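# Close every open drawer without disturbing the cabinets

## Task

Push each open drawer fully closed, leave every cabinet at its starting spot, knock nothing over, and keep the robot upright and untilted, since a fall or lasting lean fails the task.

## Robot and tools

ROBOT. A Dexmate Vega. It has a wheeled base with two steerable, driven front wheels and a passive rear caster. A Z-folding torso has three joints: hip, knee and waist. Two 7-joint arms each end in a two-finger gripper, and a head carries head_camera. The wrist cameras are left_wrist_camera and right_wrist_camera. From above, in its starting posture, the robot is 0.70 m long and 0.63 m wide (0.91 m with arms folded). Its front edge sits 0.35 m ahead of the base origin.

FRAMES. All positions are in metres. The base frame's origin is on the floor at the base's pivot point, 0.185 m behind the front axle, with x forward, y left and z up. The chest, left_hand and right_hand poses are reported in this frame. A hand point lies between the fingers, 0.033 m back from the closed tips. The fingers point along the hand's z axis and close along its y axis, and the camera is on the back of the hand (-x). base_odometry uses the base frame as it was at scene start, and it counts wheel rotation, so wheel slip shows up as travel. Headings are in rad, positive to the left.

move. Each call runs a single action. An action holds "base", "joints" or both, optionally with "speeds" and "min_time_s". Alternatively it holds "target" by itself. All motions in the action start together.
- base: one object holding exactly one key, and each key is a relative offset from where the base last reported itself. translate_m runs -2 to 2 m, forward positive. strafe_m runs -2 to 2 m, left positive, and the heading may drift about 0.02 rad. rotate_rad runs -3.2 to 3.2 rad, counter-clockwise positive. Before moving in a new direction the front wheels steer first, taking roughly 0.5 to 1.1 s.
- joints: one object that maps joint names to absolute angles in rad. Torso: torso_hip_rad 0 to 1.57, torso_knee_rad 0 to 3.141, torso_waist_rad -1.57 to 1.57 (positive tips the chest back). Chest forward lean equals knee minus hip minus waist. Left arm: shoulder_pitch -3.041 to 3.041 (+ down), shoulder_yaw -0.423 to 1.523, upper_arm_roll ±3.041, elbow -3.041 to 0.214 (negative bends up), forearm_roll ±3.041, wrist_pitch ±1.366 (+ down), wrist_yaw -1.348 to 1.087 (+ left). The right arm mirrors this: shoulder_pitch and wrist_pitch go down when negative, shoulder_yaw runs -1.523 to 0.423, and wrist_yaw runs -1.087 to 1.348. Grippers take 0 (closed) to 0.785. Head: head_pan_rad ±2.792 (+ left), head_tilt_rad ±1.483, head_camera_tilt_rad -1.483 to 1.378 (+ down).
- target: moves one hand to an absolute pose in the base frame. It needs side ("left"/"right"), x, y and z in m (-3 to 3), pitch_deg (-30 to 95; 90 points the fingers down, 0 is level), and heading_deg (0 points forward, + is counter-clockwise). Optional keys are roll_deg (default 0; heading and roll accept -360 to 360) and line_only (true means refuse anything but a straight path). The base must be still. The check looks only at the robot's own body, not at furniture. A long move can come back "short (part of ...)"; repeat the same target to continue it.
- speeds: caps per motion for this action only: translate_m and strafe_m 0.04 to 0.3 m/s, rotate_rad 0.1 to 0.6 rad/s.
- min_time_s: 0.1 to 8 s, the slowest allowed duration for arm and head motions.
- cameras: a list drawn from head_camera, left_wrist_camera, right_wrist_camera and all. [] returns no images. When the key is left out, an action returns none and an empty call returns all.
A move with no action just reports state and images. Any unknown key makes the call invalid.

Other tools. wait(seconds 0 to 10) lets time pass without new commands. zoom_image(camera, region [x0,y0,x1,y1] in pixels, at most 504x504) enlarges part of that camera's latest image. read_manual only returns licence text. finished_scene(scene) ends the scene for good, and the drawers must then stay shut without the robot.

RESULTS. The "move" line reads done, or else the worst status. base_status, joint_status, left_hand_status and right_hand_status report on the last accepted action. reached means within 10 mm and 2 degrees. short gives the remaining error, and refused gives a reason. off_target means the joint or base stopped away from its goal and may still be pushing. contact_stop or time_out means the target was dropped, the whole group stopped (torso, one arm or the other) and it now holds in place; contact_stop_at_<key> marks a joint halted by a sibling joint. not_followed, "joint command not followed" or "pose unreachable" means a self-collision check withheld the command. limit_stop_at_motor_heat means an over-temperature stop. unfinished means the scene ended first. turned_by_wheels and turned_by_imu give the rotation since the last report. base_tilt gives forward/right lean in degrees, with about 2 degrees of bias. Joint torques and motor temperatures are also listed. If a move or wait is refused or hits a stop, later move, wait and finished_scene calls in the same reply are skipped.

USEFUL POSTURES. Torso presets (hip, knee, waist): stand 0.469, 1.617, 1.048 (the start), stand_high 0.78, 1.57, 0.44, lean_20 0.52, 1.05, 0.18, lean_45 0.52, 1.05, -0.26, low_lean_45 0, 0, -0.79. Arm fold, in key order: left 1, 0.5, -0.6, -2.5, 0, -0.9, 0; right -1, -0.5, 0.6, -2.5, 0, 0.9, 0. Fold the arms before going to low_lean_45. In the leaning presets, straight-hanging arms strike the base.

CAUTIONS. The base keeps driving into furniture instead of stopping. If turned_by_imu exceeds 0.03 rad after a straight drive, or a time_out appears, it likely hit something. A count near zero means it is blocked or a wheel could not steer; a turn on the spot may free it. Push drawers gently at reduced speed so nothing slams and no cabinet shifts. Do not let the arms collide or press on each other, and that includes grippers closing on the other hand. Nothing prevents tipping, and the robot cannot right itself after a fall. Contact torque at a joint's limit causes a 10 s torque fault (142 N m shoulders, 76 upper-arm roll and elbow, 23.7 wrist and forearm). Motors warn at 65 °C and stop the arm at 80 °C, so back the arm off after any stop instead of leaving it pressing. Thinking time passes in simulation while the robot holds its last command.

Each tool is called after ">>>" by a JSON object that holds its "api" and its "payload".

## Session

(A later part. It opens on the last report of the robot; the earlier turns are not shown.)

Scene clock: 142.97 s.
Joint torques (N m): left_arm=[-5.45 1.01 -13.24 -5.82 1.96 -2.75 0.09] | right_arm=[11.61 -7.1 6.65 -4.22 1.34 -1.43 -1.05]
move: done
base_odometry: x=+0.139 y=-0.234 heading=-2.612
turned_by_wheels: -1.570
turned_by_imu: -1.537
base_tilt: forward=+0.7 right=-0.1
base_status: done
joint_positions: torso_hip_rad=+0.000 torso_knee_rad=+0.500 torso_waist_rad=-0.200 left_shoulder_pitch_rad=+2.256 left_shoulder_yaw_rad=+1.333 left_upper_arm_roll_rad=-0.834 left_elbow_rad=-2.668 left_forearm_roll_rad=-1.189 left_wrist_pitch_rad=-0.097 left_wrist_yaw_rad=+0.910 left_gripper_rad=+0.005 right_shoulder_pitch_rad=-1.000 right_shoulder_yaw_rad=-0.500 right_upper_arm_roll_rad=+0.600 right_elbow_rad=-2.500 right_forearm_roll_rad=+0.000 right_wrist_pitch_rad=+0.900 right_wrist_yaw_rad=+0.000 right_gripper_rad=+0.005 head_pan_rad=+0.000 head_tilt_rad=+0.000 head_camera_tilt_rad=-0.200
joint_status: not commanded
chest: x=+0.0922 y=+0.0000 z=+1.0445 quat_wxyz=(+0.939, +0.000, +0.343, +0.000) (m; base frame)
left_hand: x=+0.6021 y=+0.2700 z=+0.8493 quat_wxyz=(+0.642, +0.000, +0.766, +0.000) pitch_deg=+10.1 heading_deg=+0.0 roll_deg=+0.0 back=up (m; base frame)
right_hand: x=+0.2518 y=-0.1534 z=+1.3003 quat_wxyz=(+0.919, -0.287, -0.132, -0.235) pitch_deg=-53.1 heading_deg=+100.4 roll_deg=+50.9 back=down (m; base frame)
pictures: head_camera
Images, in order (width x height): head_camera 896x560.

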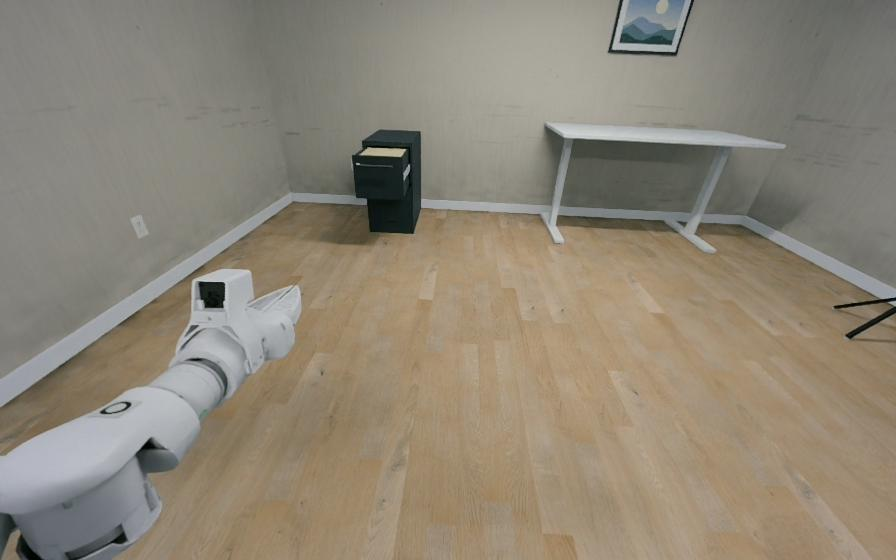

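>>> {"api": "move", "payload": {"base": {"translate_m":1.35}, "joints": {"head_camera_tilt_rad":-0.1}, "cameras": ["head_camera"]}}

>>> {"api": "move", "payload": {"target": {"side":"left","x":0.58,"y":0.29,"z":0.6,"pitch_deg":15,"heading_deg":0}, "cameras": ["head_camera","left_wrist_camera"]}}

Scene clock: 160.07 s.
Joint torques (N m): left_arm=[-5.41 2.83 -13.58 -6.05 0.54 -1.77 -0.16] | right_arm=[11.28 -7.36 6.68 -4.17 1.31 -0.59 -1.17]
move: done
base_odometry: x=-1.024 y=-0.918 heading=-2.613
turned_by_wheels: +0.000
turned_by_imu: +0.001
base_tilt: forward=+0.7 right=-0.1
base_status: done
joint_positions: torso_hip_rad=+0.000 torso_knee_rad=+0.500 torso_waist_rad=-0.200 left_shoulder_pitch_rad=+2.256 left_shoulder_yaw_rad=+1.333 left_upper_arm_roll_rad=-0.834 left_elbow_rad=-2.668 left_forearm_roll_rad=-1.189 left_wrist_pitch_rad=-0.097 left_wrist_yaw_rad=+0.910 left_gripper_rad=+0.005 right_shoulder_pitch_rad=-1.000 right_shoulder_yaw_rad=-0.500 right_upper_arm_roll_rad=+0.600 right_elbow_rad=-2.500 right_forearm_roll_rad=+0.000 right_wrist_pitch_rad=+0.900 right_wrist_yaw_rad=+0.000 right_gripper_rad=+0.005 head_pan_rad=+0.000 head_tilt_rad=+0.000 head_camera_tilt_rad=-0.100
joint_status: all done
chest: x=+0.0922 y=+0.0000 z=+1.0445 quat_wxyz=(+0.939, +0.000, +0.343, +0.000) (m; base frame)
left_hand: x=+0.6021 y=+0.2700 z=+0.8493 quat_wxyz=(+0.642, +0.000, +0.766, +0.000) pitch_deg=+10.1 heading_deg=+0.0 roll_deg=+0.0 back=up (m; base frame)
right_hand: x=+0.2519 y=-0.1534 z=+1.3003 quat_wxyz=(+0.919, -0.287, -0.132, -0.235) pitch_deg=-53.1 heading_deg=+100.4 roll_deg=+50.9 back=down (m; base frame)
pictures: head_camera
Images, in order (width x height): head_camera 896x560.

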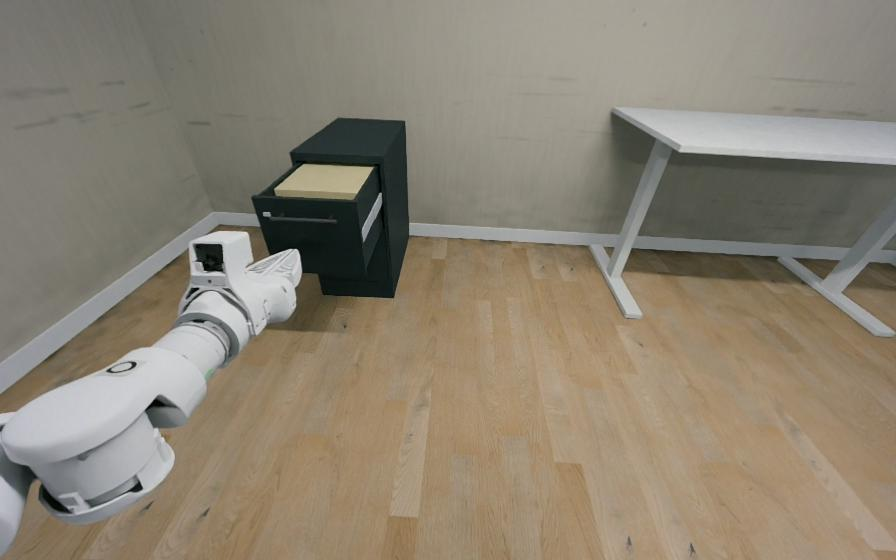

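Scene clock: 166.00 s.
Joint torques (N m): left_arm=[-6.56 3.67 -7.06 -8.82 1.32 -1.59 -0.72] | right_arm=[11.9 -7.42 6.57 -5.45 1.26 -0.4 -1.06]
move: done
base_odometry: x=-1.024 y=-0.918 heading=-2.613
turned_by_wheels: +0.000
turned_by_imu: +0.001
base_tilt: forward=+0.7 right=+0.0
base_status: not commanded
joint_positions: torso_hip_rad=+0.000 torso_knee_rad=+0.500 torso_waist_rad=-0.200 left_shoulder_pitch_rad=+1.481 left_shoulder_yaw_rad=+1.191 left_upper_arm_roll_rad=+0.420 left_elbow_rad=-2.148 left_forearm_roll_rad=-0.786 left_wrist_pitch_rad=-0.379 left_wrist_yaw_rad=+0.752 left_gripper_rad=+0.005 right_shoulder_pitch_rad=-1.000 right_shoulder_yaw_rad=-0.500 right_upper_arm_roll_rad=+0.600 right_elbow_rad=-2.500 right_forearm_roll_rad=+0.000 right_wrist_pitch_rad=+0.900 right_wrist_yaw_rad=+0.000 right_gripper_rad=+0.005 head_pan_rad=+0.000 head_tilt_rad=+0.000 head_camera_tilt_rad=-0.100
joint_status: not commanded
chest: x=+0.0922 y=+0.0000 z=+1.0445 quat_wxyz=(+0.939, +0.000, +0.343, +0.000) (m; base frame)
left_hand: x=+0.5802 y=+0.2910 z=+0.6020 quat_wxyz=(+0.609, +0.000, +0.793, +0.001) pitch_deg=+15.0 heading_deg=+0.1 roll_deg=+0.0 back=up (m; base frame)
left_hand_status: reached (straight line, planned for 4.4 s): 2 mm and 0.1 deg off.
right_hand: x=+0.2519 y=-0.1534 z=+1.3003 quat_wxyz=(+0.919, -0.287, -0.132, -0.235) pitch_deg=-53.1 heading_deg=+100.4 roll_deg=+50.9 back=down (m; base frame)
pictures: head_camera, left_wrist_camera
Images, in order (width x height): head_camera 896x560, left_wrist_camera 672x420.

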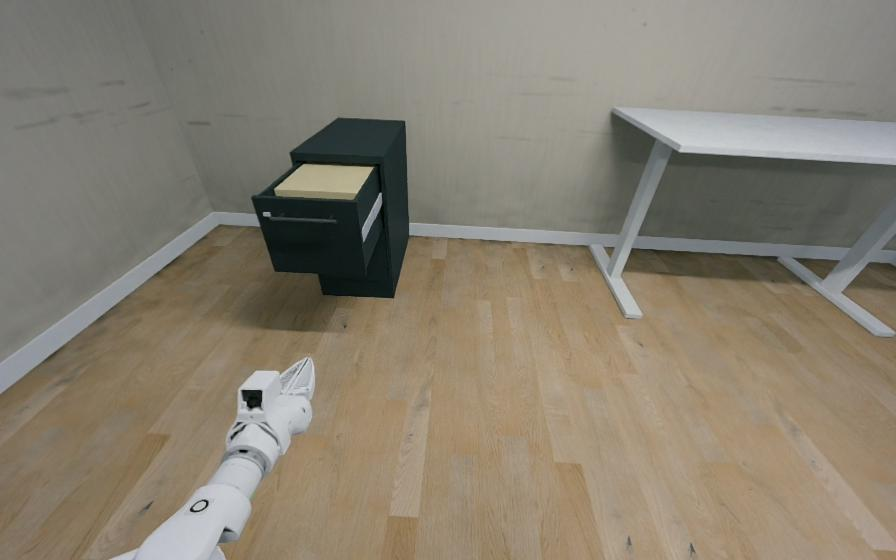

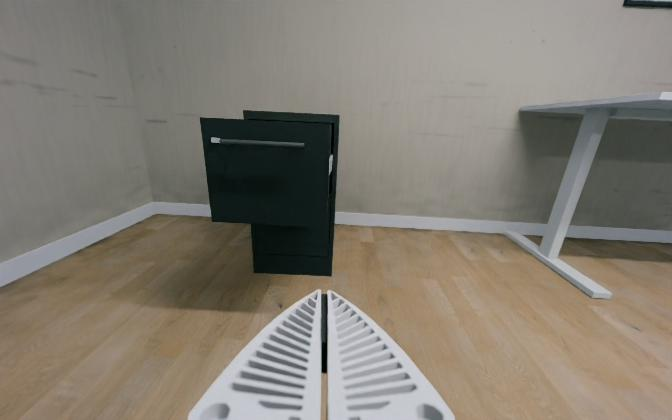

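>>> {"api": "move", "payload": {"base": {"strafe_m":0.21}}}

>>> {"api": "move", "payload": {"target": {"side":"left","x":0.58,"y":0.29,"z":0.55,"pitch_deg":15,"heading_deg":0}}}

>>> {"api": "move", "payload": {"base": {"translate_m":0.55}, "cameras": ["head_camera","left_wrist_camera"]}}

Scene clock: 179.87 s.
Joint torques (N m): left_arm=[-5.92 4.13 -6.24 -10.12 0.54 -1.52 -0.12] | right_arm=[10.83 -8.98 6.82 -4.59 1.38 -1.34 -1.16]
move: done
base_odometry: x=-0.918 y=-1.099 heading=-2.612
turned_by_wheels: +0.001
turned_by_imu: -0.002
base_tilt: forward=+0.7 right=-0.1
base_status: done
joint_positions: torso_hip_rad=+0.000 torso_knee_rad=+0.500 torso_waist_rad=-0.200 left_shoulder_pitch_rad=+1.476 left_shoulder_yaw_rad=+1.185 left_upper_arm_roll_rad=+0.426 left_elbow_rad=-2.142 left_forearm_roll_rad=-0.783 left_wrist_pitch_rad=-0.378 left_wrist_yaw_rad=+0.748 left_gripper_rad=+0.005 right_shoulder_pitch_rad=-1.000 right_shoulder_yaw_rad=-0.500 right_upper_arm_roll_rad=+0.600 right_elbow_rad=-2.500 right_forearm_roll_rad=+0.000 right_wrist_pitch_rad=+0.900 right_wrist_yaw_rad=+0.000 right_gripper_rad=+0.005 head_pan_rad=+0.000 head_tilt_rad=+0.000 head_camera_tilt_rad=-0.100
joint_status: not commanded
chest: x=+0.0922 y=+0.0000 z=+1.0445 quat_wxyz=(+0.939, +0.000, +0.343, +0.000) (m; base frame)
left_hand: x=+0.5799 y=+0.2901 z=+0.5998 quat_wxyz=(+0.609, +0.000, +0.793, +0.000) pitch_deg=+15.0 heading_deg=+0.0 roll_deg=+0.0 back=up (m; base frame)
right_hand: x=+0.2519 y=-0.1534 z=+1.3003 quat_wxyz=(+0.919, -0.287, -0.132, -0.235) pitch_deg=-53.1 heading_deg=+100.4 roll_deg=+50.9 back=down (m; base frame)

Scene clock: 182.20 s.
Joint torques (N m): left_arm=[-5.4 3.59 -6.43 -8.08 0.3 -2.16 -0.46] | right_arm=[11.78 -7.15 6.62 -4.72 1.43 -1.09 -1.13]
move: done
base_odometry: x=-0.918 y=-1.099 heading=-2.612
turned_by_wheels: +0.000
turned_by_imu: +0.000
base_tilt: forward=+0.7 right=-0.1
base_status: not commanded
joint_positions: torso_hip_rad=+0.000 torso_knee_rad=+0.500 torso_waist_rad=-0.200 left_shoulder_pitch_rad=+1.392 left_shoulder_yaw_rad=+1.039 left_upper_arm_roll_rad=+0.520 left_elbow_rad=-1.961 left_forearm_roll_rad=-0.709 left_wrist_pitch_rad=-0.414 left_wrist_yaw_rad=+0.660 left_gripper_rad=+0.005 right_shoulder_pitch_rad=-1.000 right_shoulder_yaw_rad=-0.500 right_upper_arm_roll_rad=+0.600 right_elbow_rad=-2.500 right_forearm_roll_rad=+0.000 right_wrist_pitch_rad=+0.900 right_wrist_yaw_rad=+0.000 right_gripper_rad=+0.005 head_pan_rad=+0.000 head_tilt_rad=+0.000 head_camera_tilt_rad=-0.100
joint_status: not commanded
chest: x=+0.0922 y=+0.0000 z=+1.0445 quat_wxyz=(+0.939, +0.000, +0.343, +0.000) (m; base frame)
left_hand: x=+0.5799 y=+0.2905 z=+0.5513 quat_wxyz=(+0.609, +0.000, +0.793, +0.000) pitch_deg=+15.0 heading_deg=+0.0 roll_deg=+0.0 back=up (m; base frame)
left_hand_status: reached (straight line, planned for 0.9 s): 1 mm and 0.0 deg off.
right_hand: x=+0.2519 y=-0.1534 z=+1.3003 quat_wxyz=(+0.919, -0.287, -0.132, -0.235) pitch_deg=-53.1 heading_deg=+100.4 roll_deg=+50.9 back=down (m; base frame)

Scene clock: 186.13 s.
Joint torques (N m): left_arm=[-4.98 4.32 -6.12 -8.96 1.05 -2.9 -0.22] | right_arm=[10.85 -7.33 6.47 -4.36 1.47 -0.83 -1.15]
move: done
base_odometry: x=-1.391 y=-1.379 heading=-2.612
turned_by_wheels: +0.000
turned_by_imu: +0.002
base_tilt: forward=+0.7 right=-0.1
base_status: done
joint_positions: torso_hip_rad=+0.000 torso_knee_rad=+0.500 torso_waist_rad=-0.200 left_shoulder_pitch_rad=+1.389 left_shoulder_yaw_rad=+1.035 left_upper_arm_roll_rad=+0.523 left_elbow_rad=-1.955 left_forearm_roll_rad=-0.706 left_wrist_pitch_rad=-0.415 left_wrist_yaw_rad=+0.657 left_gripper_rad=+0.005 right_shoulder_pitch_rad=-1.000 right_shoulder_yaw_rad=-0.500 right_upper_arm_roll_rad=+0.600 right_elbow_rad=-2.500 right_forearm_roll_rad=+0.000 right_wrist_pitch_rad=+0.900 right_wrist_yaw_rad=+0.000 right_gripper_rad=+0.005 head_pan_rad=+0.000 head_tilt_rad=+0.000 head_camera_tilt_rad=-0.100
joint_status: not commanded
chest: x=+0.0922 y=+0.0000 z=+1.0445 quat_wxyz=(+0.939, +0.000, +0.343, +0.000) (m; base frame)
left_hand: x=+0.5799 y=+0.2901 z=+0.5498 quat_wxyz=(+0.609, +0.000, +0.794, +0.000) pitch_deg=+15.0 heading_deg=+0.0 roll_deg=+0.0 back=up (m; base frame)
right_hand: x=+0.2519 y=-0.1534 z=+1.3003 quat_wxyz=(+0.919, -0.287, -0.132, -0.235) pitch_deg=-53.1 heading_deg=+100.4 roll_deg=+50.9 back=down (m; base frame)
pictures: head_camera, left_wrist_camera
Images, in order (width x height): head_camera 896x560, left_wrist_camera 672x420.

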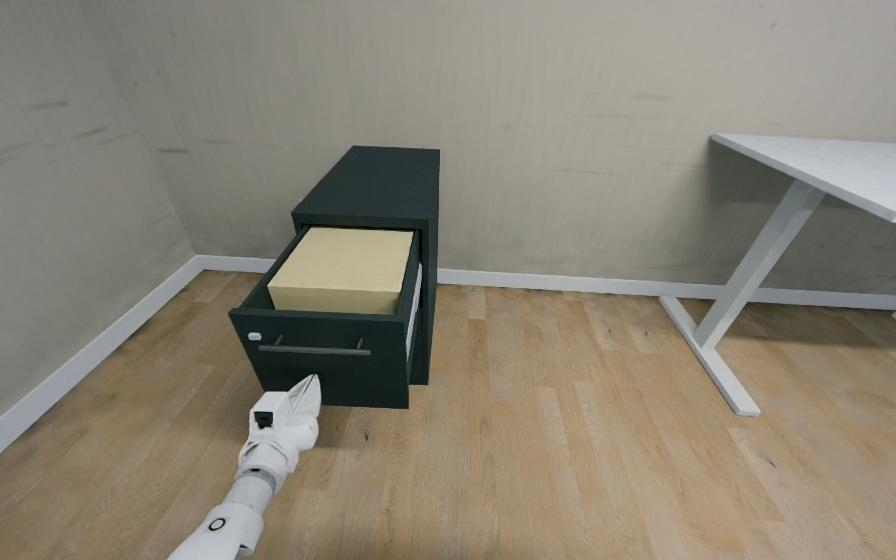

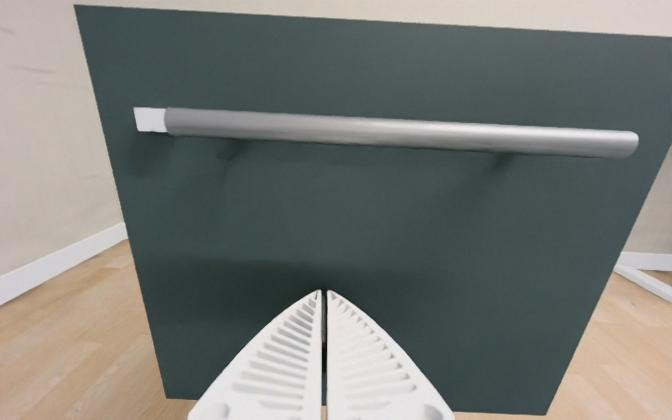

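>>> {"api": "move", "payload": {"base": {"translate_m":0.3}, "speeds": {"translate_m":0.1}, "cameras": ["head_camera","left_wrist_camera"]}}

Scene clock: 194.07 s.
Joint torques (N m): left_arm=[-6.07 4.78 -10.84 -9.09 0.38 -3.39 -0.03] | right_arm=[12.33 -7.63 6.75 -4.25 1.39 -1.03 -1.12]
move: done
base_odometry: x=-1.650 y=-1.532 heading=-2.612
turned_by_wheels: +0.000
turned_by_imu: +0.001
base_tilt: forward=+0.6 right=+0.0
base_status: done
joint_positions: torso_hip_rad=+0.000 torso_knee_rad=+0.500 torso_waist_rad=-0.200 left_shoulder_pitch_rad=+1.389 left_shoulder_yaw_rad=+1.034 left_upper_arm_roll_rad=+0.523 left_elbow_rad=-1.955 left_forearm_roll_rad=-0.706 left_wrist_pitch_rad=-0.415 left_wrist_yaw_rad=+0.657 left_gripper_rad=+0.005 right_shoulder_pitch_rad=-1.000 right_shoulder_yaw_rad=-0.500 right_upper_arm_roll_rad=+0.600 right_elbow_rad=-2.500 right_forearm_roll_rad=+0.000 right_wrist_pitch_rad=+0.900 right_wrist_yaw_rad=+0.000 right_gripper_rad=+0.005 head_pan_rad=+0.000 head_tilt_rad=+0.000 head_camera_tilt_rad=-0.100
joint_status: not commanded
chest: x=+0.0922 y=+0.0000 z=+1.0445 quat_wxyz=(+0.939, +0.000, +0.343, +0.000) (m; base frame)
left_hand: x=+0.5798 y=+0.2900 z=+0.5497 quat_wxyz=(+0.608, +0.000, +0.794, +0.000) pitch_deg=+15.0 heading_deg=+0.0 roll_deg=+0.0 back=up (m; base frame)
right_hand: x=+0.2518 y=-0.1534 z=+1.3003 quat_wxyz=(+0.919, -0.287, -0.132, -0.235) pitch_deg=-53.1 heading_deg=+100.4 roll_deg=+50.9 back=down (m; base frame)
pictures: head_camera, left_wrist_camera
Images, in order (width x height): head_camera 896x560, left_wrist_camera 672x420.

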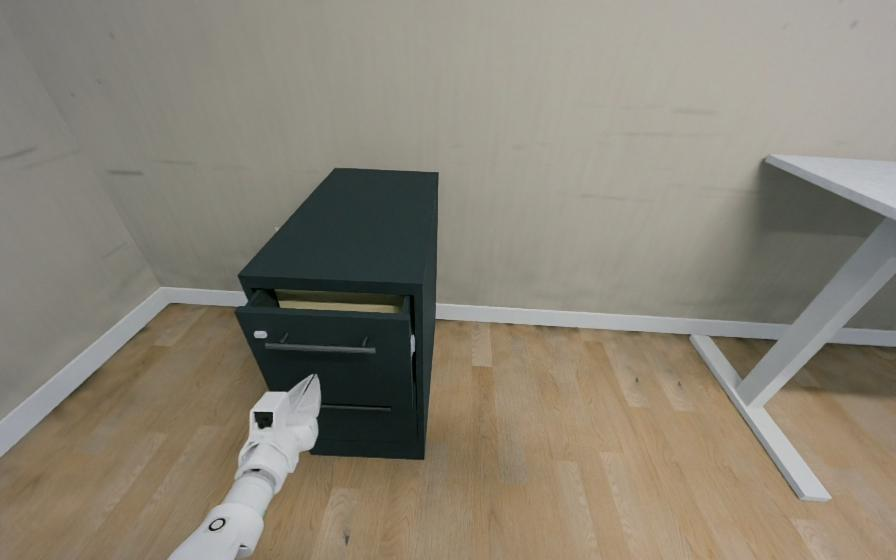

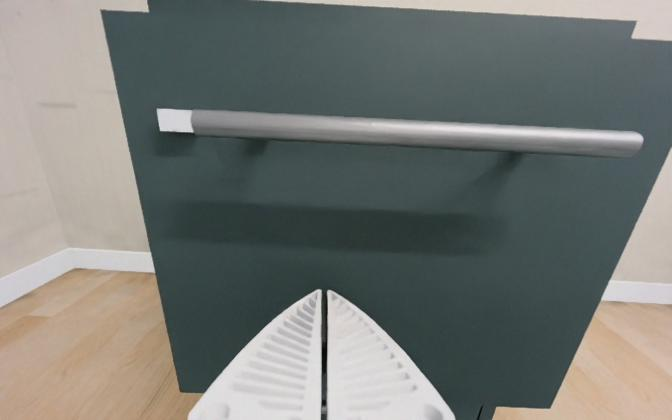

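>>> {"api": "move", "payload": {"base": {"translate_m":0.07}, "speeds": {"translate_m":0.07}, "cameras": ["head_camera","left_wrist_camera"]}}

>>> {"api": "zoom_image", "payload": {"camera": "head_camera", "region": [220, 260, 460, 410]}}

Scene clock: 200.67 s.
Joint torques (N m): left_arm=[-7.19 5.05 -12.47 -10.29 0.97 -2.5 0.06] | right_arm=[11.19 -7.54 6.75 -4.52 1.46 -1.39 -1.04]
move: done
base_odometry: x=-1.710 y=-1.568 heading=-2.612
turned_by_wheels: +0.000
turned_by_imu: +0.001
base_tilt: forward=+0.7 right=+0.0
base_status: done
joint_positions: torso_hip_rad=+0.000 torso_knee_rad=+0.500 torso_waist_rad=-0.200 left_shoulder_pitch_rad=+1.389 left_shoulder_yaw_rad=+1.034 left_upper_arm_roll_rad=+0.523 left_elbow_rad=-1.955 left_forearm_roll_rad=-0.706 left_wrist_pitch_rad=-0.415 left_wrist_yaw_rad=+0.657 left_gripper_rad=+0.005 right_shoulder_pitch_rad=-1.000 right_shoulder_yaw_rad=-0.500 right_upper_arm_roll_rad=+0.600 right_elbow_rad=-2.500 right_forearm_roll_rad=+0.000 right_wrist_pitch_rad=+0.900 right_wrist_yaw_rad=+0.000 right_gripper_rad=+0.005 head_pan_rad=+0.000 head_tilt_rad=+0.000 head_camera_tilt_rad=-0.100
joint_status: not commanded
chest: x=+0.0922 y=+0.0000 z=+1.0445 quat_wxyz=(+0.939, +0.000, +0.343, +0.000) (m; base frame)
left_hand: x=+0.5797 y=+0.2900 z=+0.5496 quat_wxyz=(+0.608, +0.000, +0.794, +0.000) pitch_deg=+15.0 heading_deg=+0.0 roll_deg=+0.0 back=up (m; base frame)
right_hand: x=+0.2519 y=-0.1534 z=+1.3003 quat_wxyz=(+0.919, -0.287, -0.132, -0.235) pitch_deg=-53.1 heading_deg=+100.4 roll_deg=+50.9 back=down (m; base frame)
pictures: head_camera, left_wrist_camera
Images, in order (width x height): head_camera 896x560, left_wrist_camera 672x420.

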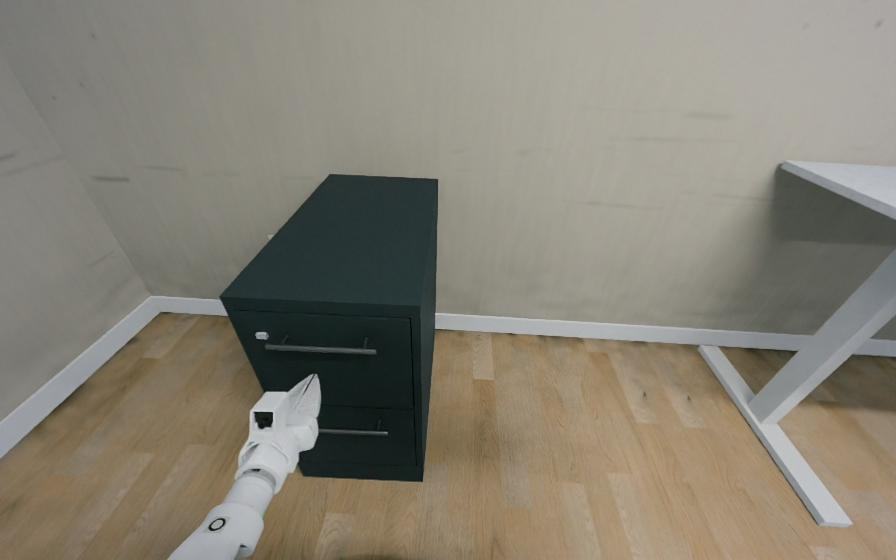

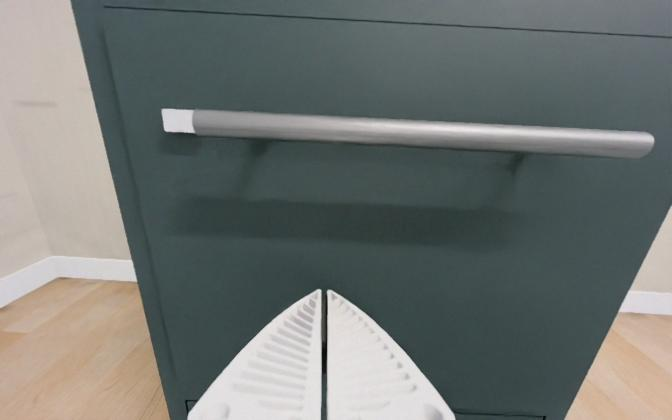

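Scaled by 2.100 from the camera's 896x560 image, which has a finer 960x600 frame.

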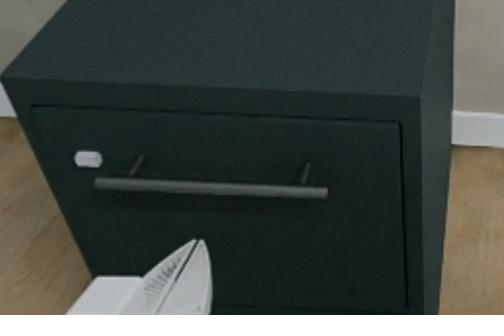

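Nearly flush. Arm steps.

>>> {"api": "move", "payload": {"target": {"side":"left","x":0.592,"y":0.29,"z":0.55,"pitch_deg":15,"heading_deg":0}}}

>>> {"api": "move", "payload": {"target": {"side":"left","x":0.602,"y":0.29,"z":0.55,"pitch_deg":15,"heading_deg":0}, "cameras": ["head_camera","left_wrist_camera"]}}

>>> {"api": "zoom_image", "payload": {"camera": "head_camera", "region": [220, 260, 460, 410]}}

Scene clock: 207.13 s.
Joint torques (N m): left_arm=[-11.97 3.78 -8.47 -9.4 0.96 -3.11 -0.41] | right_arm=[11.73 -7.82 6.63 -5.84 1.42 -0.73 -1.1]
move: done
base_odometry: x=-1.710 y=-1.568 heading=-2.612
turned_by_wheels: +0.000
turned_by_imu: +0.001
base_tilt: forward=+0.6 right=-0.1
base_status: not commanded
joint_positions: torso_hip_rad=+0.000 torso_knee_rad=+0.500 torso_waist_rad=-0.200 left_shoulder_pitch_rad=+1.362 left_shoulder_yaw_rad=+1.024 left_upper_arm_roll_rad=+0.525 left_elbow_rad=-1.945 left_forearm_roll_rad=-0.718 left_wrist_pitch_rad=-0.396 left_wrist_yaw_rad=+0.645 left_gripper_rad=+0.005 right_shoulder_pitch_rad=-1.000 right_shoulder_yaw_rad=-0.500 right_upper_arm_roll_rad=+0.600 right_elbow_rad=-2.500 right_forearm_roll_rad=+0.000 right_wrist_pitch_rad=+0.900 right_wrist_yaw_rad=+0.000 right_gripper_rad=+0.005 head_pan_rad=+0.000 head_tilt_rad=+0.000 head_camera_tilt_rad=-0.100
joint_status: not commanded
chest: x=+0.0922 y=+0.0000 z=+1.0445 quat_wxyz=(+0.939, +0.000, +0.343, +0.000) (m; base frame)
left_hand: x=+0.5896 y=+0.2900 z=+0.5496 quat_wxyz=(+0.608, +0.000, +0.794, +0.000) pitch_deg=+15.0 heading_deg=+0.0 roll_deg=+0.0 back=up (m; base frame)
left_hand_status: reached (straight line, planned for 0.4 s): 2 mm and 0.1 deg off.
right_hand: x=+0.2519 y=-0.1534 z=+1.3003 quat_wxyz=(+0.919, -0.287, -0.132, -0.235) pitch_deg=-53.1 heading_deg=+100.4 roll_deg=+50.9 back=down (m; base frame)

Scene clock: 208.23 s.
Joint torques (N m): left_arm=[-29 3.19 -25.53 -9.32 0.95 -4.61 -0.55] | right_arm=[10.28 -6.94 6.45 -4.21 1.45 -1.18 -1.04]
move: done
base_odometry: x=-1.710 y=-1.568 heading=-2.612
turned_by_wheels: +0.000
turned_by_imu: +0.001
base_tilt: forward=+0.7 right=-0.1
base_status: not commanded
joint_positions: torso_hip_rad=+0.000 torso_knee_rad=+0.500 torso_waist_rad=-0.200 left_shoulder_pitch_rad=+1.335 left_shoulder_yaw_rad=+1.014 left_upper_arm_roll_rad=+0.528 left_elbow_rad=-1.933 left_forearm_roll_rad=-0.728 left_wrist_pitch_rad=-0.377 left_wrist_yaw_rad=+0.633 left_gripper_rad=+0.005 right_shoulder_pitch_rad=-1.000 right_shoulder_yaw_rad=-0.500 right_upper_arm_roll_rad=+0.600 right_elbow_rad=-2.500 right_forearm_roll_rad=+0.000 right_wrist_pitch_rad=+0.900 right_wrist_yaw_rad=+0.000 right_gripper_rad=+0.005 head_pan_rad=+0.000 head_tilt_rad=+0.000 head_camera_tilt_rad=-0.100
joint_status: not commanded
chest: x=+0.0921 y=+0.0000 z=+1.0445 quat_wxyz=(+0.939, +0.000, +0.343, +0.000) (m; base frame)
left_hand: x=+0.5988 y=+0.2898 z=+0.5487 quat_wxyz=(+0.608, +0.000, +0.794, +0.000) pitch_deg=+15.1 heading_deg=+0.0 roll_deg=+0.0 back=up (m; base frame)
left_hand_status: reached (straight line, planned for 0.4 s): 4 mm and 0.2 deg off.
right_hand: x=+0.2518 y=-0.1534 z=+1.3003 quat_wxyz=(+0.919, -0.287, -0.132, -0.235) pitch_deg=-53.1 heading_deg=+100.4 roll_deg=+50.9 back=down (m; base frame)
pictures: head_camera, left_wrist_camera
Images, in order (width x height): head_camera 896x560, left_wrist_camera 672x420.

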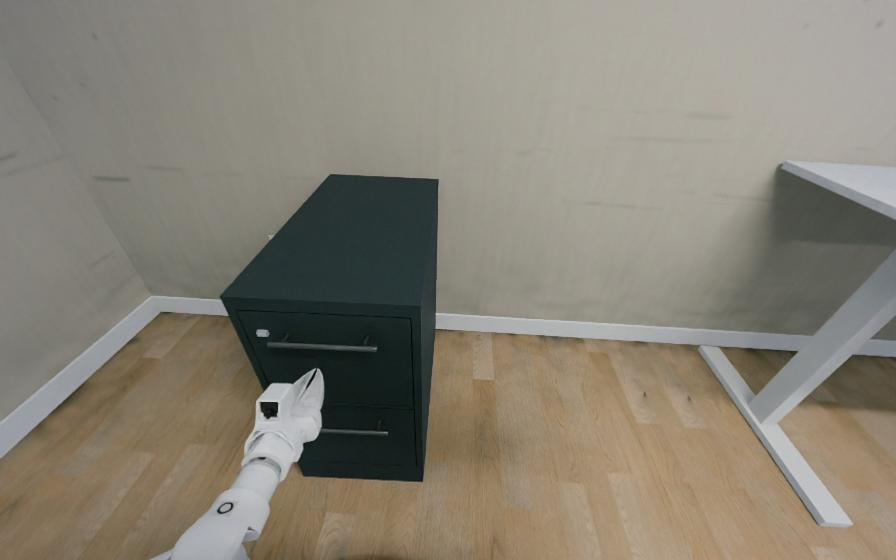

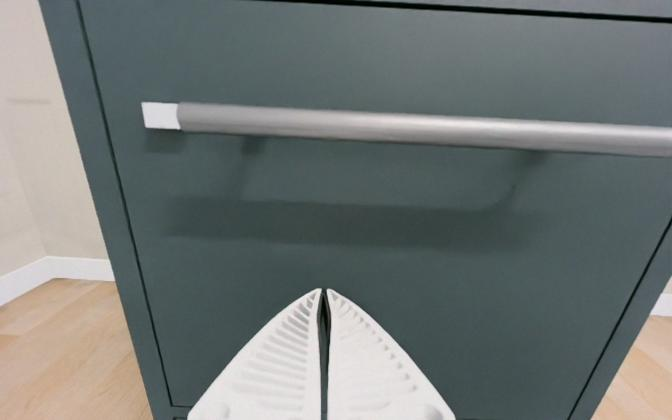

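Scaled by 2.100 from the camera's 896x560 image, which has a finer 960x600 frame.

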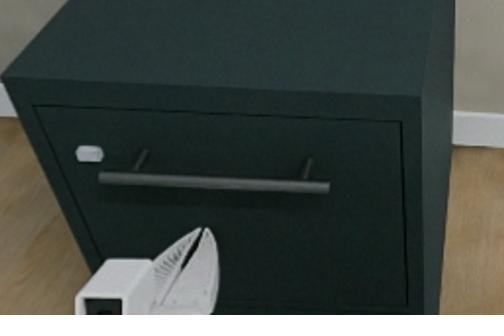

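>>> {"api": "move", "payload": {"base": {"translate_m":-2.0}}}

>>> {"api": "move", "payload": {"base": {"rotate_rad":-1.572}, "joints": {"head_camera_tilt_rad":-0.2}, "cameras": ["head_camera"]}}

Scene clock: 226.43 s.
Joint torques (N m): left_arm=[-6.06 4.09 -9.11 -8.89 0.46 -2.59 -0.64] | right_arm=[10.55 -6.25 6.48 -4.75 1.41 -0.58 -1.16]
move: done
base_odometry: x=+0.010 y=-0.548 heading=-2.611
turned_by_wheels: +0.001
turned_by_imu: +0.002
base_tilt: forward=+0.7 right=-0.1
base_status: done
joint_positions: torso_hip_rad=+0.000 torso_knee_rad=+0.500 torso_waist_rad=-0.200 left_shoulder_pitch_rad=+1.328 left_shoulder_yaw_rad=+1.012 left_upper_arm_roll_rad=+0.528 left_elbow_rad=-1.931 left_forearm_roll_rad=-0.730 left_wrist_pitch_rad=-0.373 left_wrist_yaw_rad=+0.630 left_gripper_rad=+0.005 right_shoulder_pitch_rad=-1.000 right_shoulder_yaw_rad=-0.500 right_upper_arm_roll_rad=+0.600 right_elbow_rad=-2.500 right_forearm_roll_rad=+0.000 right_wrist_pitch_rad=+0.900 right_wrist_yaw_rad=+0.000 right_gripper_rad=+0.005 head_pan_rad=+0.000 head_tilt_rad=+0.000 head_camera_tilt_rad=-0.100
joint_status: not commanded
chest: x=+0.0922 y=+0.0000 z=+1.0445 quat_wxyz=(+0.939, +0.000, +0.343, +0.000) (m; base frame)
left_hand: x=+0.6018 y=+0.2900 z=+0.5496 quat_wxyz=(+0.608, +0.000, +0.794, +0.000) pitch_deg=+15.0 heading_deg=+0.0 roll_deg=+0.0 back=up (m; base frame)
right_hand: x=+0.2518 y=-0.1534 z=+1.3003 quat_wxyz=(+0.919, -0.287, -0.132, -0.235) pitch_deg=-53.1 heading_deg=+100.4 roll_deg=+50.9 back=down (m; base frame)

Scene clock: 230.63 s.
Joint torques (N m): left_arm=[-7.03 5.41 -8.03 -9.91 1.12 -1.93 0.08] | right_arm=[11.21 -7.56 6.59 -4.69 1.38 -0.8 -1.2]
move: done
base_odometry: x=+0.009 y=-0.548 heading=+2.098
turned_by_wheels: -1.574
turned_by_imu: -1.541
base_tilt: forward=+0.6 right=-0.1
base_status: done
joint_positions: torso_hip_rad=+0.000 torso_knee_rad=+0.500 torso_waist_rad=-0.200 left_shoulder_pitch_rad=+1.328 left_shoulder_yaw_rad=+1.012 left_upper_arm_roll_rad=+0.528 left_elbow_rad=-1.931 left_forearm_roll_rad=-0.730 left_wrist_pitch_rad=-0.373 left_wrist_yaw_rad=+0.630 left_gripper_rad=+0.005 right_shoulder_pitch_rad=-1.000 right_shoulder_yaw_rad=-0.500 right_upper_arm_roll_rad=+0.600 right_elbow_rad=-2.500 right_forearm_roll_rad=+0.000 right_wrist_pitch_rad=+0.900 right_wrist_yaw_rad=+0.000 right_gripper_rad=+0.005 head_pan_rad=+0.000 head_tilt_rad=+0.000 head_camera_tilt_rad=-0.200
joint_status: all done
chest: x=+0.0922 y=+0.0000 z=+1.0445 quat_wxyz=(+0.939, +0.000, +0.343, +0.000) (m; base frame)
left_hand: x=+0.6018 y=+0.2900 z=+0.5496 quat_wxyz=(+0.608, +0.000, +0.794, +0.000) pitch_deg=+15.0 heading_deg=+0.0 roll_deg=+0.0 back=up (m; base frame)
right_hand: x=+0.2518 y=-0.1534 z=+1.3003 quat_wxyz=(+0.919, -0.287, -0.132, -0.235) pitch_deg=-53.1 heading_deg=+100.4 roll_deg=+50.9 back=down (m; base frame)
pictures: head_camera
Images, in order (width x height): head_camera 896x560.

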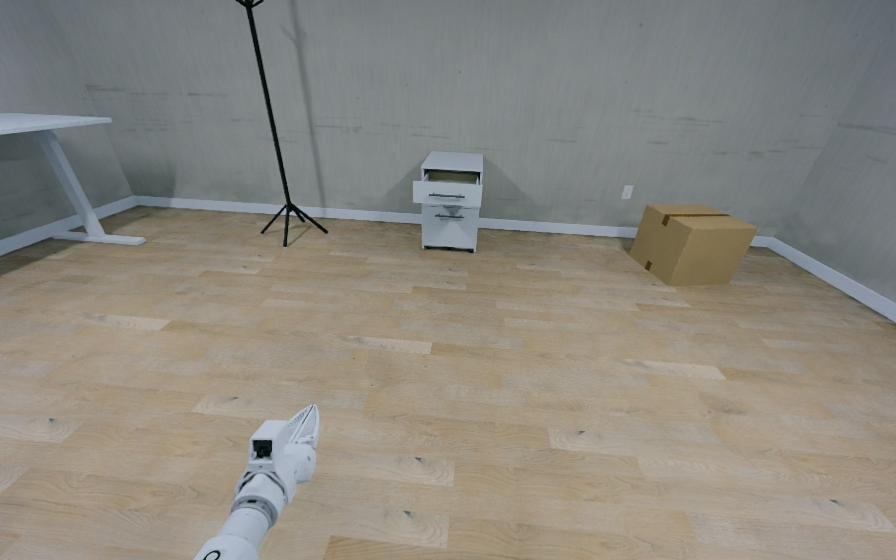

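>>> {"api": "move", "payload": {"base": {"rotate_rad":-0.05}}}

>>> {"api": "move", "payload": {"base": {"translate_m":1.2}, "cameras": ["head_camera","left_wrist_camera"]}}

Scene clock: 243.13 s.
Joint torques (N m): left_arm=[-5.99 4.41 -12.71 -10.31 0.88 -3.34 -0.76] | right_arm=[11.05 -7.52 6.52 -4.66 1.45 -1.25 -1]
move: done
base_odometry: x=+0.009 y=-0.548 heading=+2.048
turned_by_wheels: -0.050
turned_by_imu: -0.048
base_tilt: forward=+0.7 right=-0.1
base_status: done
joint_positions: torso_hip_rad=+0.000 torso_knee_rad=+0.500 torso_waist_rad=-0.200 left_shoulder_pitch_rad=+1.328 left_shoulder_yaw_rad=+1.012 left_upper_arm_roll_rad=+0.528 left_elbow_rad=-1.931 left_forearm_roll_rad=-0.730 left_wrist_pitch_rad=-0.373 left_wrist_yaw_rad=+0.630 left_gripper_rad=+0.005 right_shoulder_pitch_rad=-1.000 right_shoulder_yaw_rad=-0.500 right_upper_arm_roll_rad=+0.600 right_elbow_rad=-2.500 right_forearm_roll_rad=+0.000 right_wrist_pitch_rad=+0.900 right_wrist_yaw_rad=+0.000 right_gripper_rad=+0.005 head_pan_rad=+0.000 head_tilt_rad=+0.000 head_camera_tilt_rad=-0.200
joint_status: not commanded
chest: x=+0.0922 y=+0.0000 z=+1.0445 quat_wxyz=(+0.939, +0.000, +0.343, +0.000) (m; base frame)
left_hand: x=+0.6018 y=+0.2900 z=+0.5496 quat_wxyz=(+0.608, +0.000, +0.794, +0.000) pitch_deg=+15.0 heading_deg=+0.0 roll_deg=+0.0 back=up (m; base frame)
right_hand: x=+0.2518 y=-0.1534 z=+1.3003 quat_wxyz=(+0.919, -0.287, -0.132, -0.235) pitch_deg=-53.1 heading_deg=+100.4 roll_deg=+50.9 back=down (m; base frame)

Scene clock: 248.93 s.
Joint torques (N m): left_arm=[-3.66 4.23 -10.01 -8.47 0.99 -2.98 0.01] | right_arm=[11.43 -7.71 6.63 -4.85 1.39 -0.93 -1.3]
move: done
base_odometry: x=-0.545 y=+0.516 heading=+2.048
turned_by_wheels: +0.000
turned_by_imu: +0.001
base_tilt: forward=+0.6 right=-0.1
base_status: done
joint_positions: torso_hip_rad=+0.000 torso_knee_rad=+0.500 torso_waist_rad=-0.200 left_shoulder_pitch_rad=+1.328 left_shoulder_yaw_rad=+1.012 left_upper_arm_roll_rad=+0.528 left_elbow_rad=-1.931 left_forearm_roll_rad=-0.730 left_wrist_pitch_rad=-0.373 left_wrist_yaw_rad=+0.630 left_gripper_rad=+0.005 right_shoulder_pitch_rad=-1.000 right_shoulder_yaw_rad=-0.500 right_upper_arm_roll_rad=+0.600 right_elbow_rad=-2.500 right_forearm_roll_rad=+0.000 right_wrist_pitch_rad=+0.900 right_wrist_yaw_rad=+0.000 right_gripper_rad=+0.005 head_pan_rad=+0.000 head_tilt_rad=+0.000 head_camera_tilt_rad=-0.200
joint_status: not commanded
chest: x=+0.0922 y=+0.0000 z=+1.0445 quat_wxyz=(+0.939, +0.000, +0.343, +0.000) (m; base frame)
left_hand: x=+0.6018 y=+0.2900 z=+0.5496 quat_wxyz=(+0.608, +0.000, +0.794, +0.000) pitch_deg=+15.0 heading_deg=+0.0 roll_deg=+0.0 back=up (m; base frame)
right_hand: x=+0.2519 y=-0.1534 z=+1.3003 quat_wxyz=(+0.919, -0.287, -0.132, -0.235) pitch_deg=-53.1 heading_deg=+100.4 roll_deg=+50.9 back=down (m; base frame)
pictures: head_camera, left_wrist_camera
Images, in order (width x height): head_camera 896x560, left_wrist_camera 672x420.

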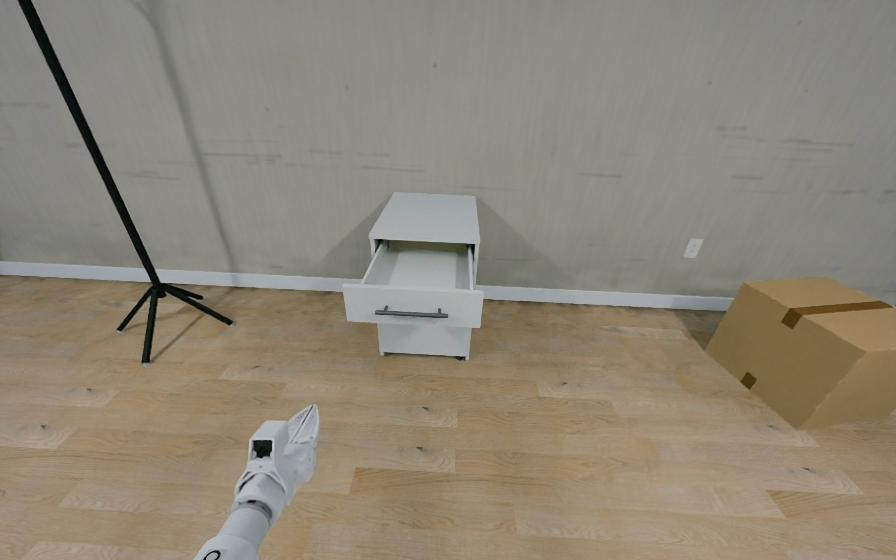

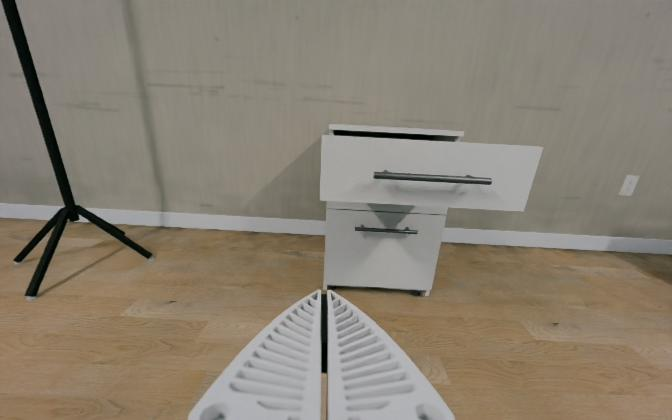

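>>> {"api": "move", "payload": {"base": {"strafe_m":-0.165}}}

>>> {"api": "move", "payload": {"target": {"side":"left","x":0.58,"y":0.29,"z":0.59,"pitch_deg":15,"heading_deg":0}}}

>>> {"api": "move", "payload": {"base": {"translate_m":0.36}, "cameras": ["head_camera","left_wrist_camera"]}}

Scene clock: 259.33 s.
Joint torques (N m): left_arm=[-5.72 7.29 -11.03 -6.99 0.13 -2.55 0.19] | right_arm=[10.63 -6.88 6.41 -4.78 1.49 -0.89 -1.21]
move: done
base_odometry: x=-0.399 y=+0.592 heading=+2.046
turned_by_wheels: -0.001
turned_by_imu: -0.002
base_tilt: forward=+0.7 right=+0.0
base_status: done
joint_positions: torso_hip_rad=+0.000 torso_knee_rad=+0.500 torso_waist_rad=-0.200 left_shoulder_pitch_rad=+1.328 left_shoulder_yaw_rad=+1.012 left_upper_arm_roll_rad=+0.528 left_elbow_rad=-1.931 left_forearm_roll_rad=-0.730 left_wrist_pitch_rad=-0.373 left_wrist_yaw_rad=+0.630 left_gripper_rad=+0.005 right_shoulder_pitch_rad=-1.000 right_shoulder_yaw_rad=-0.500 right_upper_arm_roll_rad=+0.600 right_elbow_rad=-2.500 right_forearm_roll_rad=+0.000 right_wrist_pitch_rad=+0.900 right_wrist_yaw_rad=+0.000 right_gripper_rad=+0.005 head_pan_rad=+0.000 head_tilt_rad=+0.000 head_camera_tilt_rad=-0.200
joint_status: not commanded
chest: x=+0.0922 y=+0.0000 z=+1.0445 quat_wxyz=(+0.939, +0.000, +0.343, +0.000) (m; base frame)
left_hand: x=+0.6018 y=+0.2900 z=+0.5496 quat_wxyz=(+0.608, +0.000, +0.794, +0.000) pitch_deg=+15.0 heading_deg=+0.0 roll_deg=+0.0 back=up (m; base frame)
right_hand: x=+0.2519 y=-0.1534 z=+1.3003 quat_wxyz=(+0.919, -0.287, -0.132, -0.235) pitch_deg=-53.1 heading_deg=+100.4 roll_deg=+50.9 back=down (m; base frame)

Scene clock: 261.60 s.
Joint torques (N m): left_arm=[-0.23 4.46 -11.14 -12.12 0.24 -1.67 -0.1] | right_arm=[10.37 -7.75 6.57 -4.07 1.52 -0.85 -1.01]
move: done
base_odometry: x=-0.399 y=+0.592 heading=+2.046
turned_by_wheels: +0.000
turned_by_imu: +0.000
base_tilt: forward=+0.7 right=-0.1
base_status: not commanded
joint_positions: torso_hip_rad=+0.000 torso_knee_rad=+0.500 torso_waist_rad=-0.200 left_shoulder_pitch_rad=+1.454 left_shoulder_yaw_rad=+1.147 left_upper_arm_roll_rad=+0.450 left_elbow_rad=-2.101 left_forearm_roll_rad=-0.764 left_wrist_pitch_rad=-0.381 left_wrist_yaw_rad=+0.725 left_gripper_rad=+0.005 right_shoulder_pitch_rad=-1.000 right_shoulder_yaw_rad=-0.500 right_upper_arm_roll_rad=+0.600 right_elbow_rad=-2.500 right_forearm_roll_rad=+0.000 right_wrist_pitch_rad=+0.900 right_wrist_yaw_rad=+0.000 right_gripper_rad=+0.005 head_pan_rad=+0.000 head_tilt_rad=+0.000 head_camera_tilt_rad=-0.200
joint_status: not commanded
chest: x=+0.0922 y=+0.0000 z=+1.0445 quat_wxyz=(+0.939, +0.000, +0.343, +0.000) (m; base frame)
left_hand: x=+0.5807 y=+0.2903 z=+0.5884 quat_wxyz=(+0.609, +0.000, +0.793, +0.000) pitch_deg=+15.0 heading_deg=+0.0 roll_deg=+0.0 back=up (m; base frame)
left_hand_status: reached (straight line, planned for 0.9 s): 2 mm and 0.0 deg off.
right_hand: x=+0.2519 y=-0.1534 z=+1.3003 quat_wxyz=(+0.919, -0.287, -0.132, -0.235) pitch_deg=-53.1 heading_deg=+100.4 roll_deg=+50.9 back=down (m; base frame)

Scene clock: 264.90 s.
Joint torques (N m): left_arm=[-0.1 6.64 -8.42 -9.71 0.16 -2.99 0.06] | right_arm=[12.22 -7.33 6.43 -3.9 1.41 -1.42 -1.13]
move: done
base_odometry: x=-0.565 y=+0.911 heading=+2.047
turned_by_wheels: +0.001
turned_by_imu: +0.003
base_tilt: forward=+0.7 right=+0.0
base_status: done
joint_positions: torso_hip_rad=+0.000 torso_knee_rad=+0.500 torso_waist_rad=-0.200 left_shoulder_pitch_rad=+1.458 left_shoulder_yaw_rad=+1.152 left_upper_arm_roll_rad=+0.447 left_elbow_rad=-2.107 left_forearm_roll_rad=-0.765 left_wrist_pitch_rad=-0.382 left_wrist_yaw_rad=+0.729 left_gripper_rad=+0.005 right_shoulder_pitch_rad=-1.000 right_shoulder_yaw_rad=-0.500 right_upper_arm_roll_rad=+0.600 right_elbow_rad=-2.500 right_forearm_roll_rad=+0.000 right_wrist_pitch_rad=+0.900 right_wrist_yaw_rad=+0.000 right_gripper_rad=+0.005 head_pan_rad=+0.000 head_tilt_rad=+0.000 head_camera_tilt_rad=-0.200
joint_status: not commanded
chest: x=+0.0922 y=+0.0000 z=+1.0445 quat_wxyz=(+0.939, +0.000, +0.343, +0.000) (m; base frame)
left_hand: x=+0.5799 y=+0.2900 z=+0.5898 quat_wxyz=(+0.609, +0.000, +0.793, +0.000) pitch_deg=+15.0 heading_deg=+0.0 roll_deg=+0.0 back=up (m; base frame)
right_hand: x=+0.2519 y=-0.1534 z=+1.3003 quat_wxyz=(+0.919, -0.287, -0.132, -0.235) pitch_deg=-53.1 heading_deg=+100.4 roll_deg=+50.9 back=down (m; base frame)
pictures: head_camera, left_wrist_camera
Images, in order (width x height): head_camera 896x560, left_wrist_camera 672x420.

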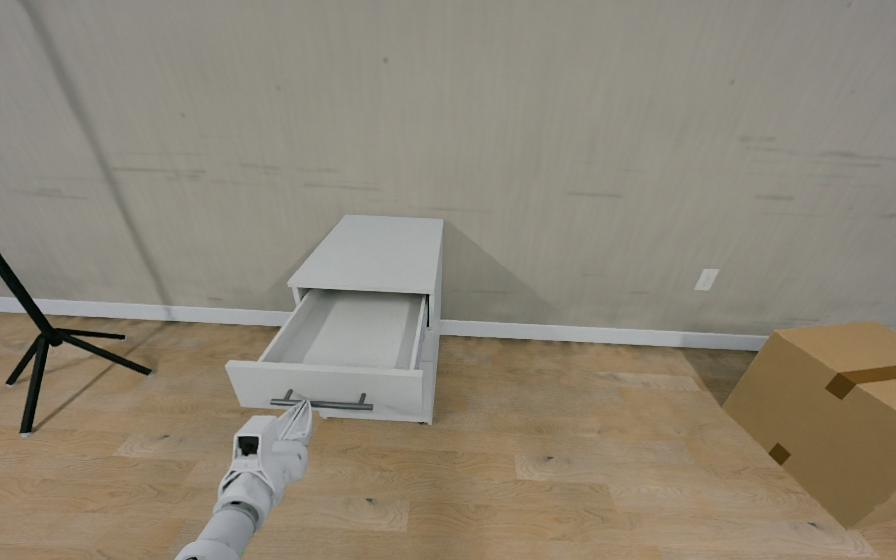

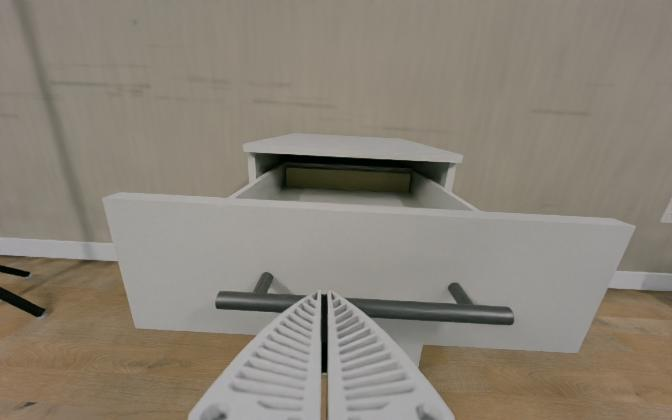

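>>> {"api": "move", "payload": {"target": {"side":"left","x":0.575,"y":0.28,"z":0.611,"pitch_deg":15,"heading_deg":0}, "cameras": ["left_wrist_camera"]}}

>>> {"api": "move", "payload": {"base": {"translate_m":0.1}, "speeds": {"translate_m":0.08}, "cameras": ["head_camera","left_wrist_camera"]}}

Scene clock: 277.50 s.
Joint torques (N m): left_arm=[1.74 8.27 -12.47 -9.5 0.6 -1.94 0.5] | right_arm=[11.22 -6.94 6.43 -4.4 1.52 -0.91 -1.06]
move: done
base_odometry: x=-0.565 y=+0.911 heading=+2.047
turned_by_wheels: +0.000
turned_by_imu: +0.001
base_tilt: forward=+0.7 right=+0.0
base_status: not commanded
joint_positions: torso_hip_rad=+0.000 torso_knee_rad=+0.500 torso_waist_rad=-0.200 left_shoulder_pitch_rad=+1.491 left_shoulder_yaw_rad=+1.197 left_upper_arm_roll_rad=+0.418 left_elbow_rad=-2.192 left_forearm_roll_rad=-0.773 left_wrist_pitch_rad=-0.357 left_wrist_yaw_rad=+0.786 left_gripper_rad=+0.005 right_shoulder_pitch_rad=-1.000 right_shoulder_yaw_rad=-0.500 right_upper_arm_roll_rad=+0.600 right_elbow_rad=-2.500 right_forearm_roll_rad=+0.000 right_wrist_pitch_rad=+0.900 right_wrist_yaw_rad=+0.000 right_gripper_rad=+0.005 head_pan_rad=+0.000 head_tilt_rad=+0.000 head_camera_tilt_rad=-0.200
joint_status: not commanded
chest: x=+0.0922 y=+0.0000 z=+1.0445 quat_wxyz=(+0.939, +0.000, +0.343, +0.000) (m; base frame)
left_hand: x=+0.5753 y=+0.2807 z=+0.6094 quat_wxyz=(+0.609, +0.000, +0.793, +0.000) pitch_deg=+15.0 heading_deg=+0.0 roll_deg=+0.0 back=up (m; base frame)
left_hand_status: reached (straight line, planned for 0.6 s): 2 mm and 0.0 deg off.
right_hand: x=+0.2519 y=-0.1534 z=+1.3003 quat_wxyz=(+0.919, -0.287, -0.132, -0.235) pitch_deg=-53.1 heading_deg=+100.4 roll_deg=+50.9 back=down (m; base frame)
pictures: left_wrist_camera
Images, in order (width x height): left_wrist_camera 672x420.

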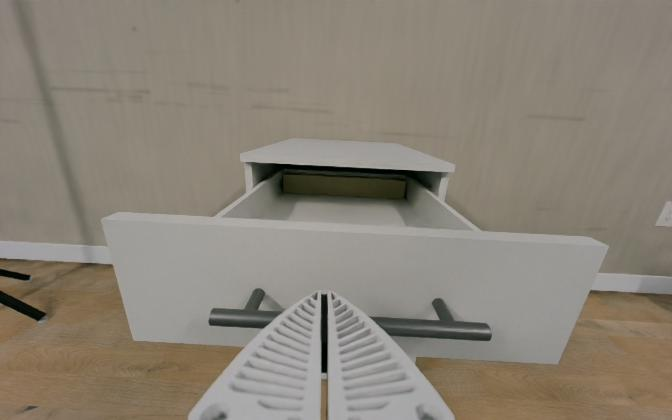

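Scene clock: 279.53 s.
Joint torques (N m): left_arm=[0.13 7.69 -10.05 -8.01 0.88 -1.42 0.04] | right_arm=[11.18 -6.98 6.42 -5.13 1.46 -1 -1.1]
move: done
base_odometry: x=-0.612 y=+1.000 heading=+2.048
turned_by_wheels: +0.001
turned_by_imu: +0.001
base_tilt: forward=+0.6 right=-0.1
base_status: done
joint_positions: torso_hip_rad=+0.000 torso_knee_rad=+0.500 torso_waist_rad=-0.200 left_shoulder_pitch_rad=+1.494 left_shoulder_yaw_rad=+1.200 left_upper_arm_roll_rad=+0.416 left_elbow_rad=-2.198 left_forearm_roll_rad=-0.773 left_wrist_pitch_rad=-0.356 left_wrist_yaw_rad=+0.790 left_gripper_rad=+0.005 right_shoulder_pitch_rad=-1.000 right_shoulder_yaw_rad=-0.500 right_upper_arm_roll_rad=+0.600 right_elbow_rad=-2.500 right_forearm_roll_rad=+0.000 right_wrist_pitch_rad=+0.900 right_wrist_yaw_rad=+0.000 right_gripper_rad=+0.005 head_pan_rad=+0.000 head_tilt_rad=+0.000 head_camera_tilt_rad=-0.200
joint_status: not commanded
chest: x=+0.0922 y=+0.0000 z=+1.0445 quat_wxyz=(+0.939, +0.000, +0.343, +0.000) (m; base frame)
left_hand: x=+0.5749 y=+0.2800 z=+0.6108 quat_wxyz=(+0.609, +0.000, +0.793, +0.000) pitch_deg=+15.0 heading_deg=+0.0 roll_deg=+0.0 back=up (m; base frame)
right_hand: x=+0.2519 y=-0.1534 z=+1.3003 quat_wxyz=(+0.919, -0.287, -0.132, -0.235) pitch_deg=-53.1 heading_deg=+100.4 roll_deg=+50.9 back=down (m; base frame)
pictures: head_camera, left_wrist_camera
Images, in order (width x height): head_camera 896x560, left_wrist_camera 672x420.

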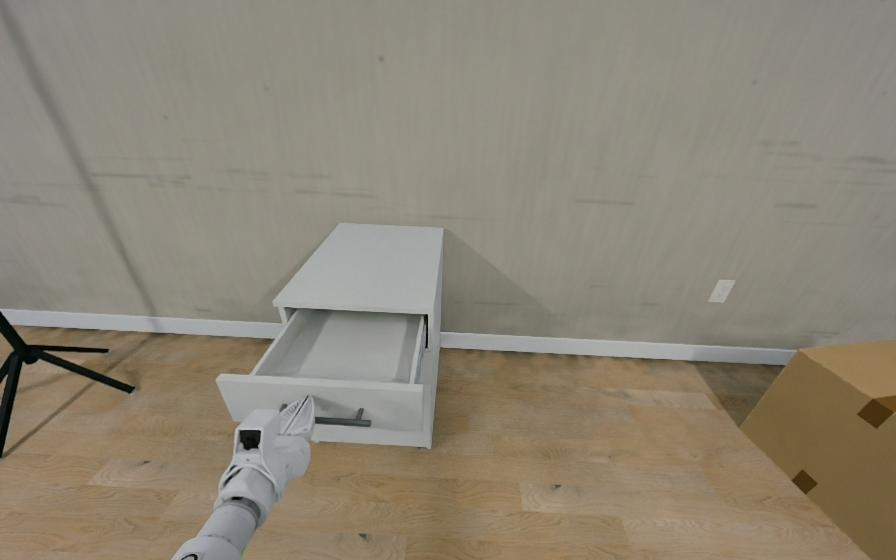

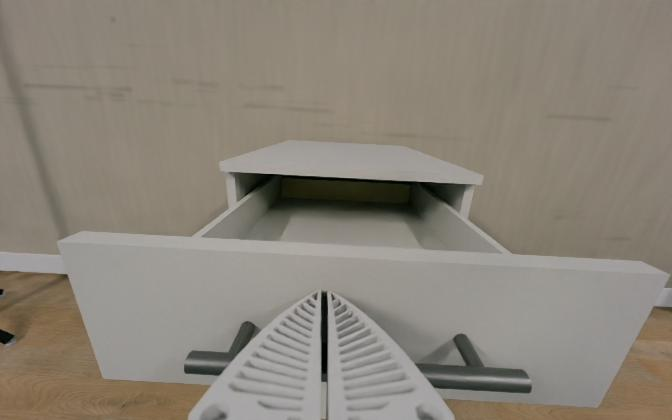

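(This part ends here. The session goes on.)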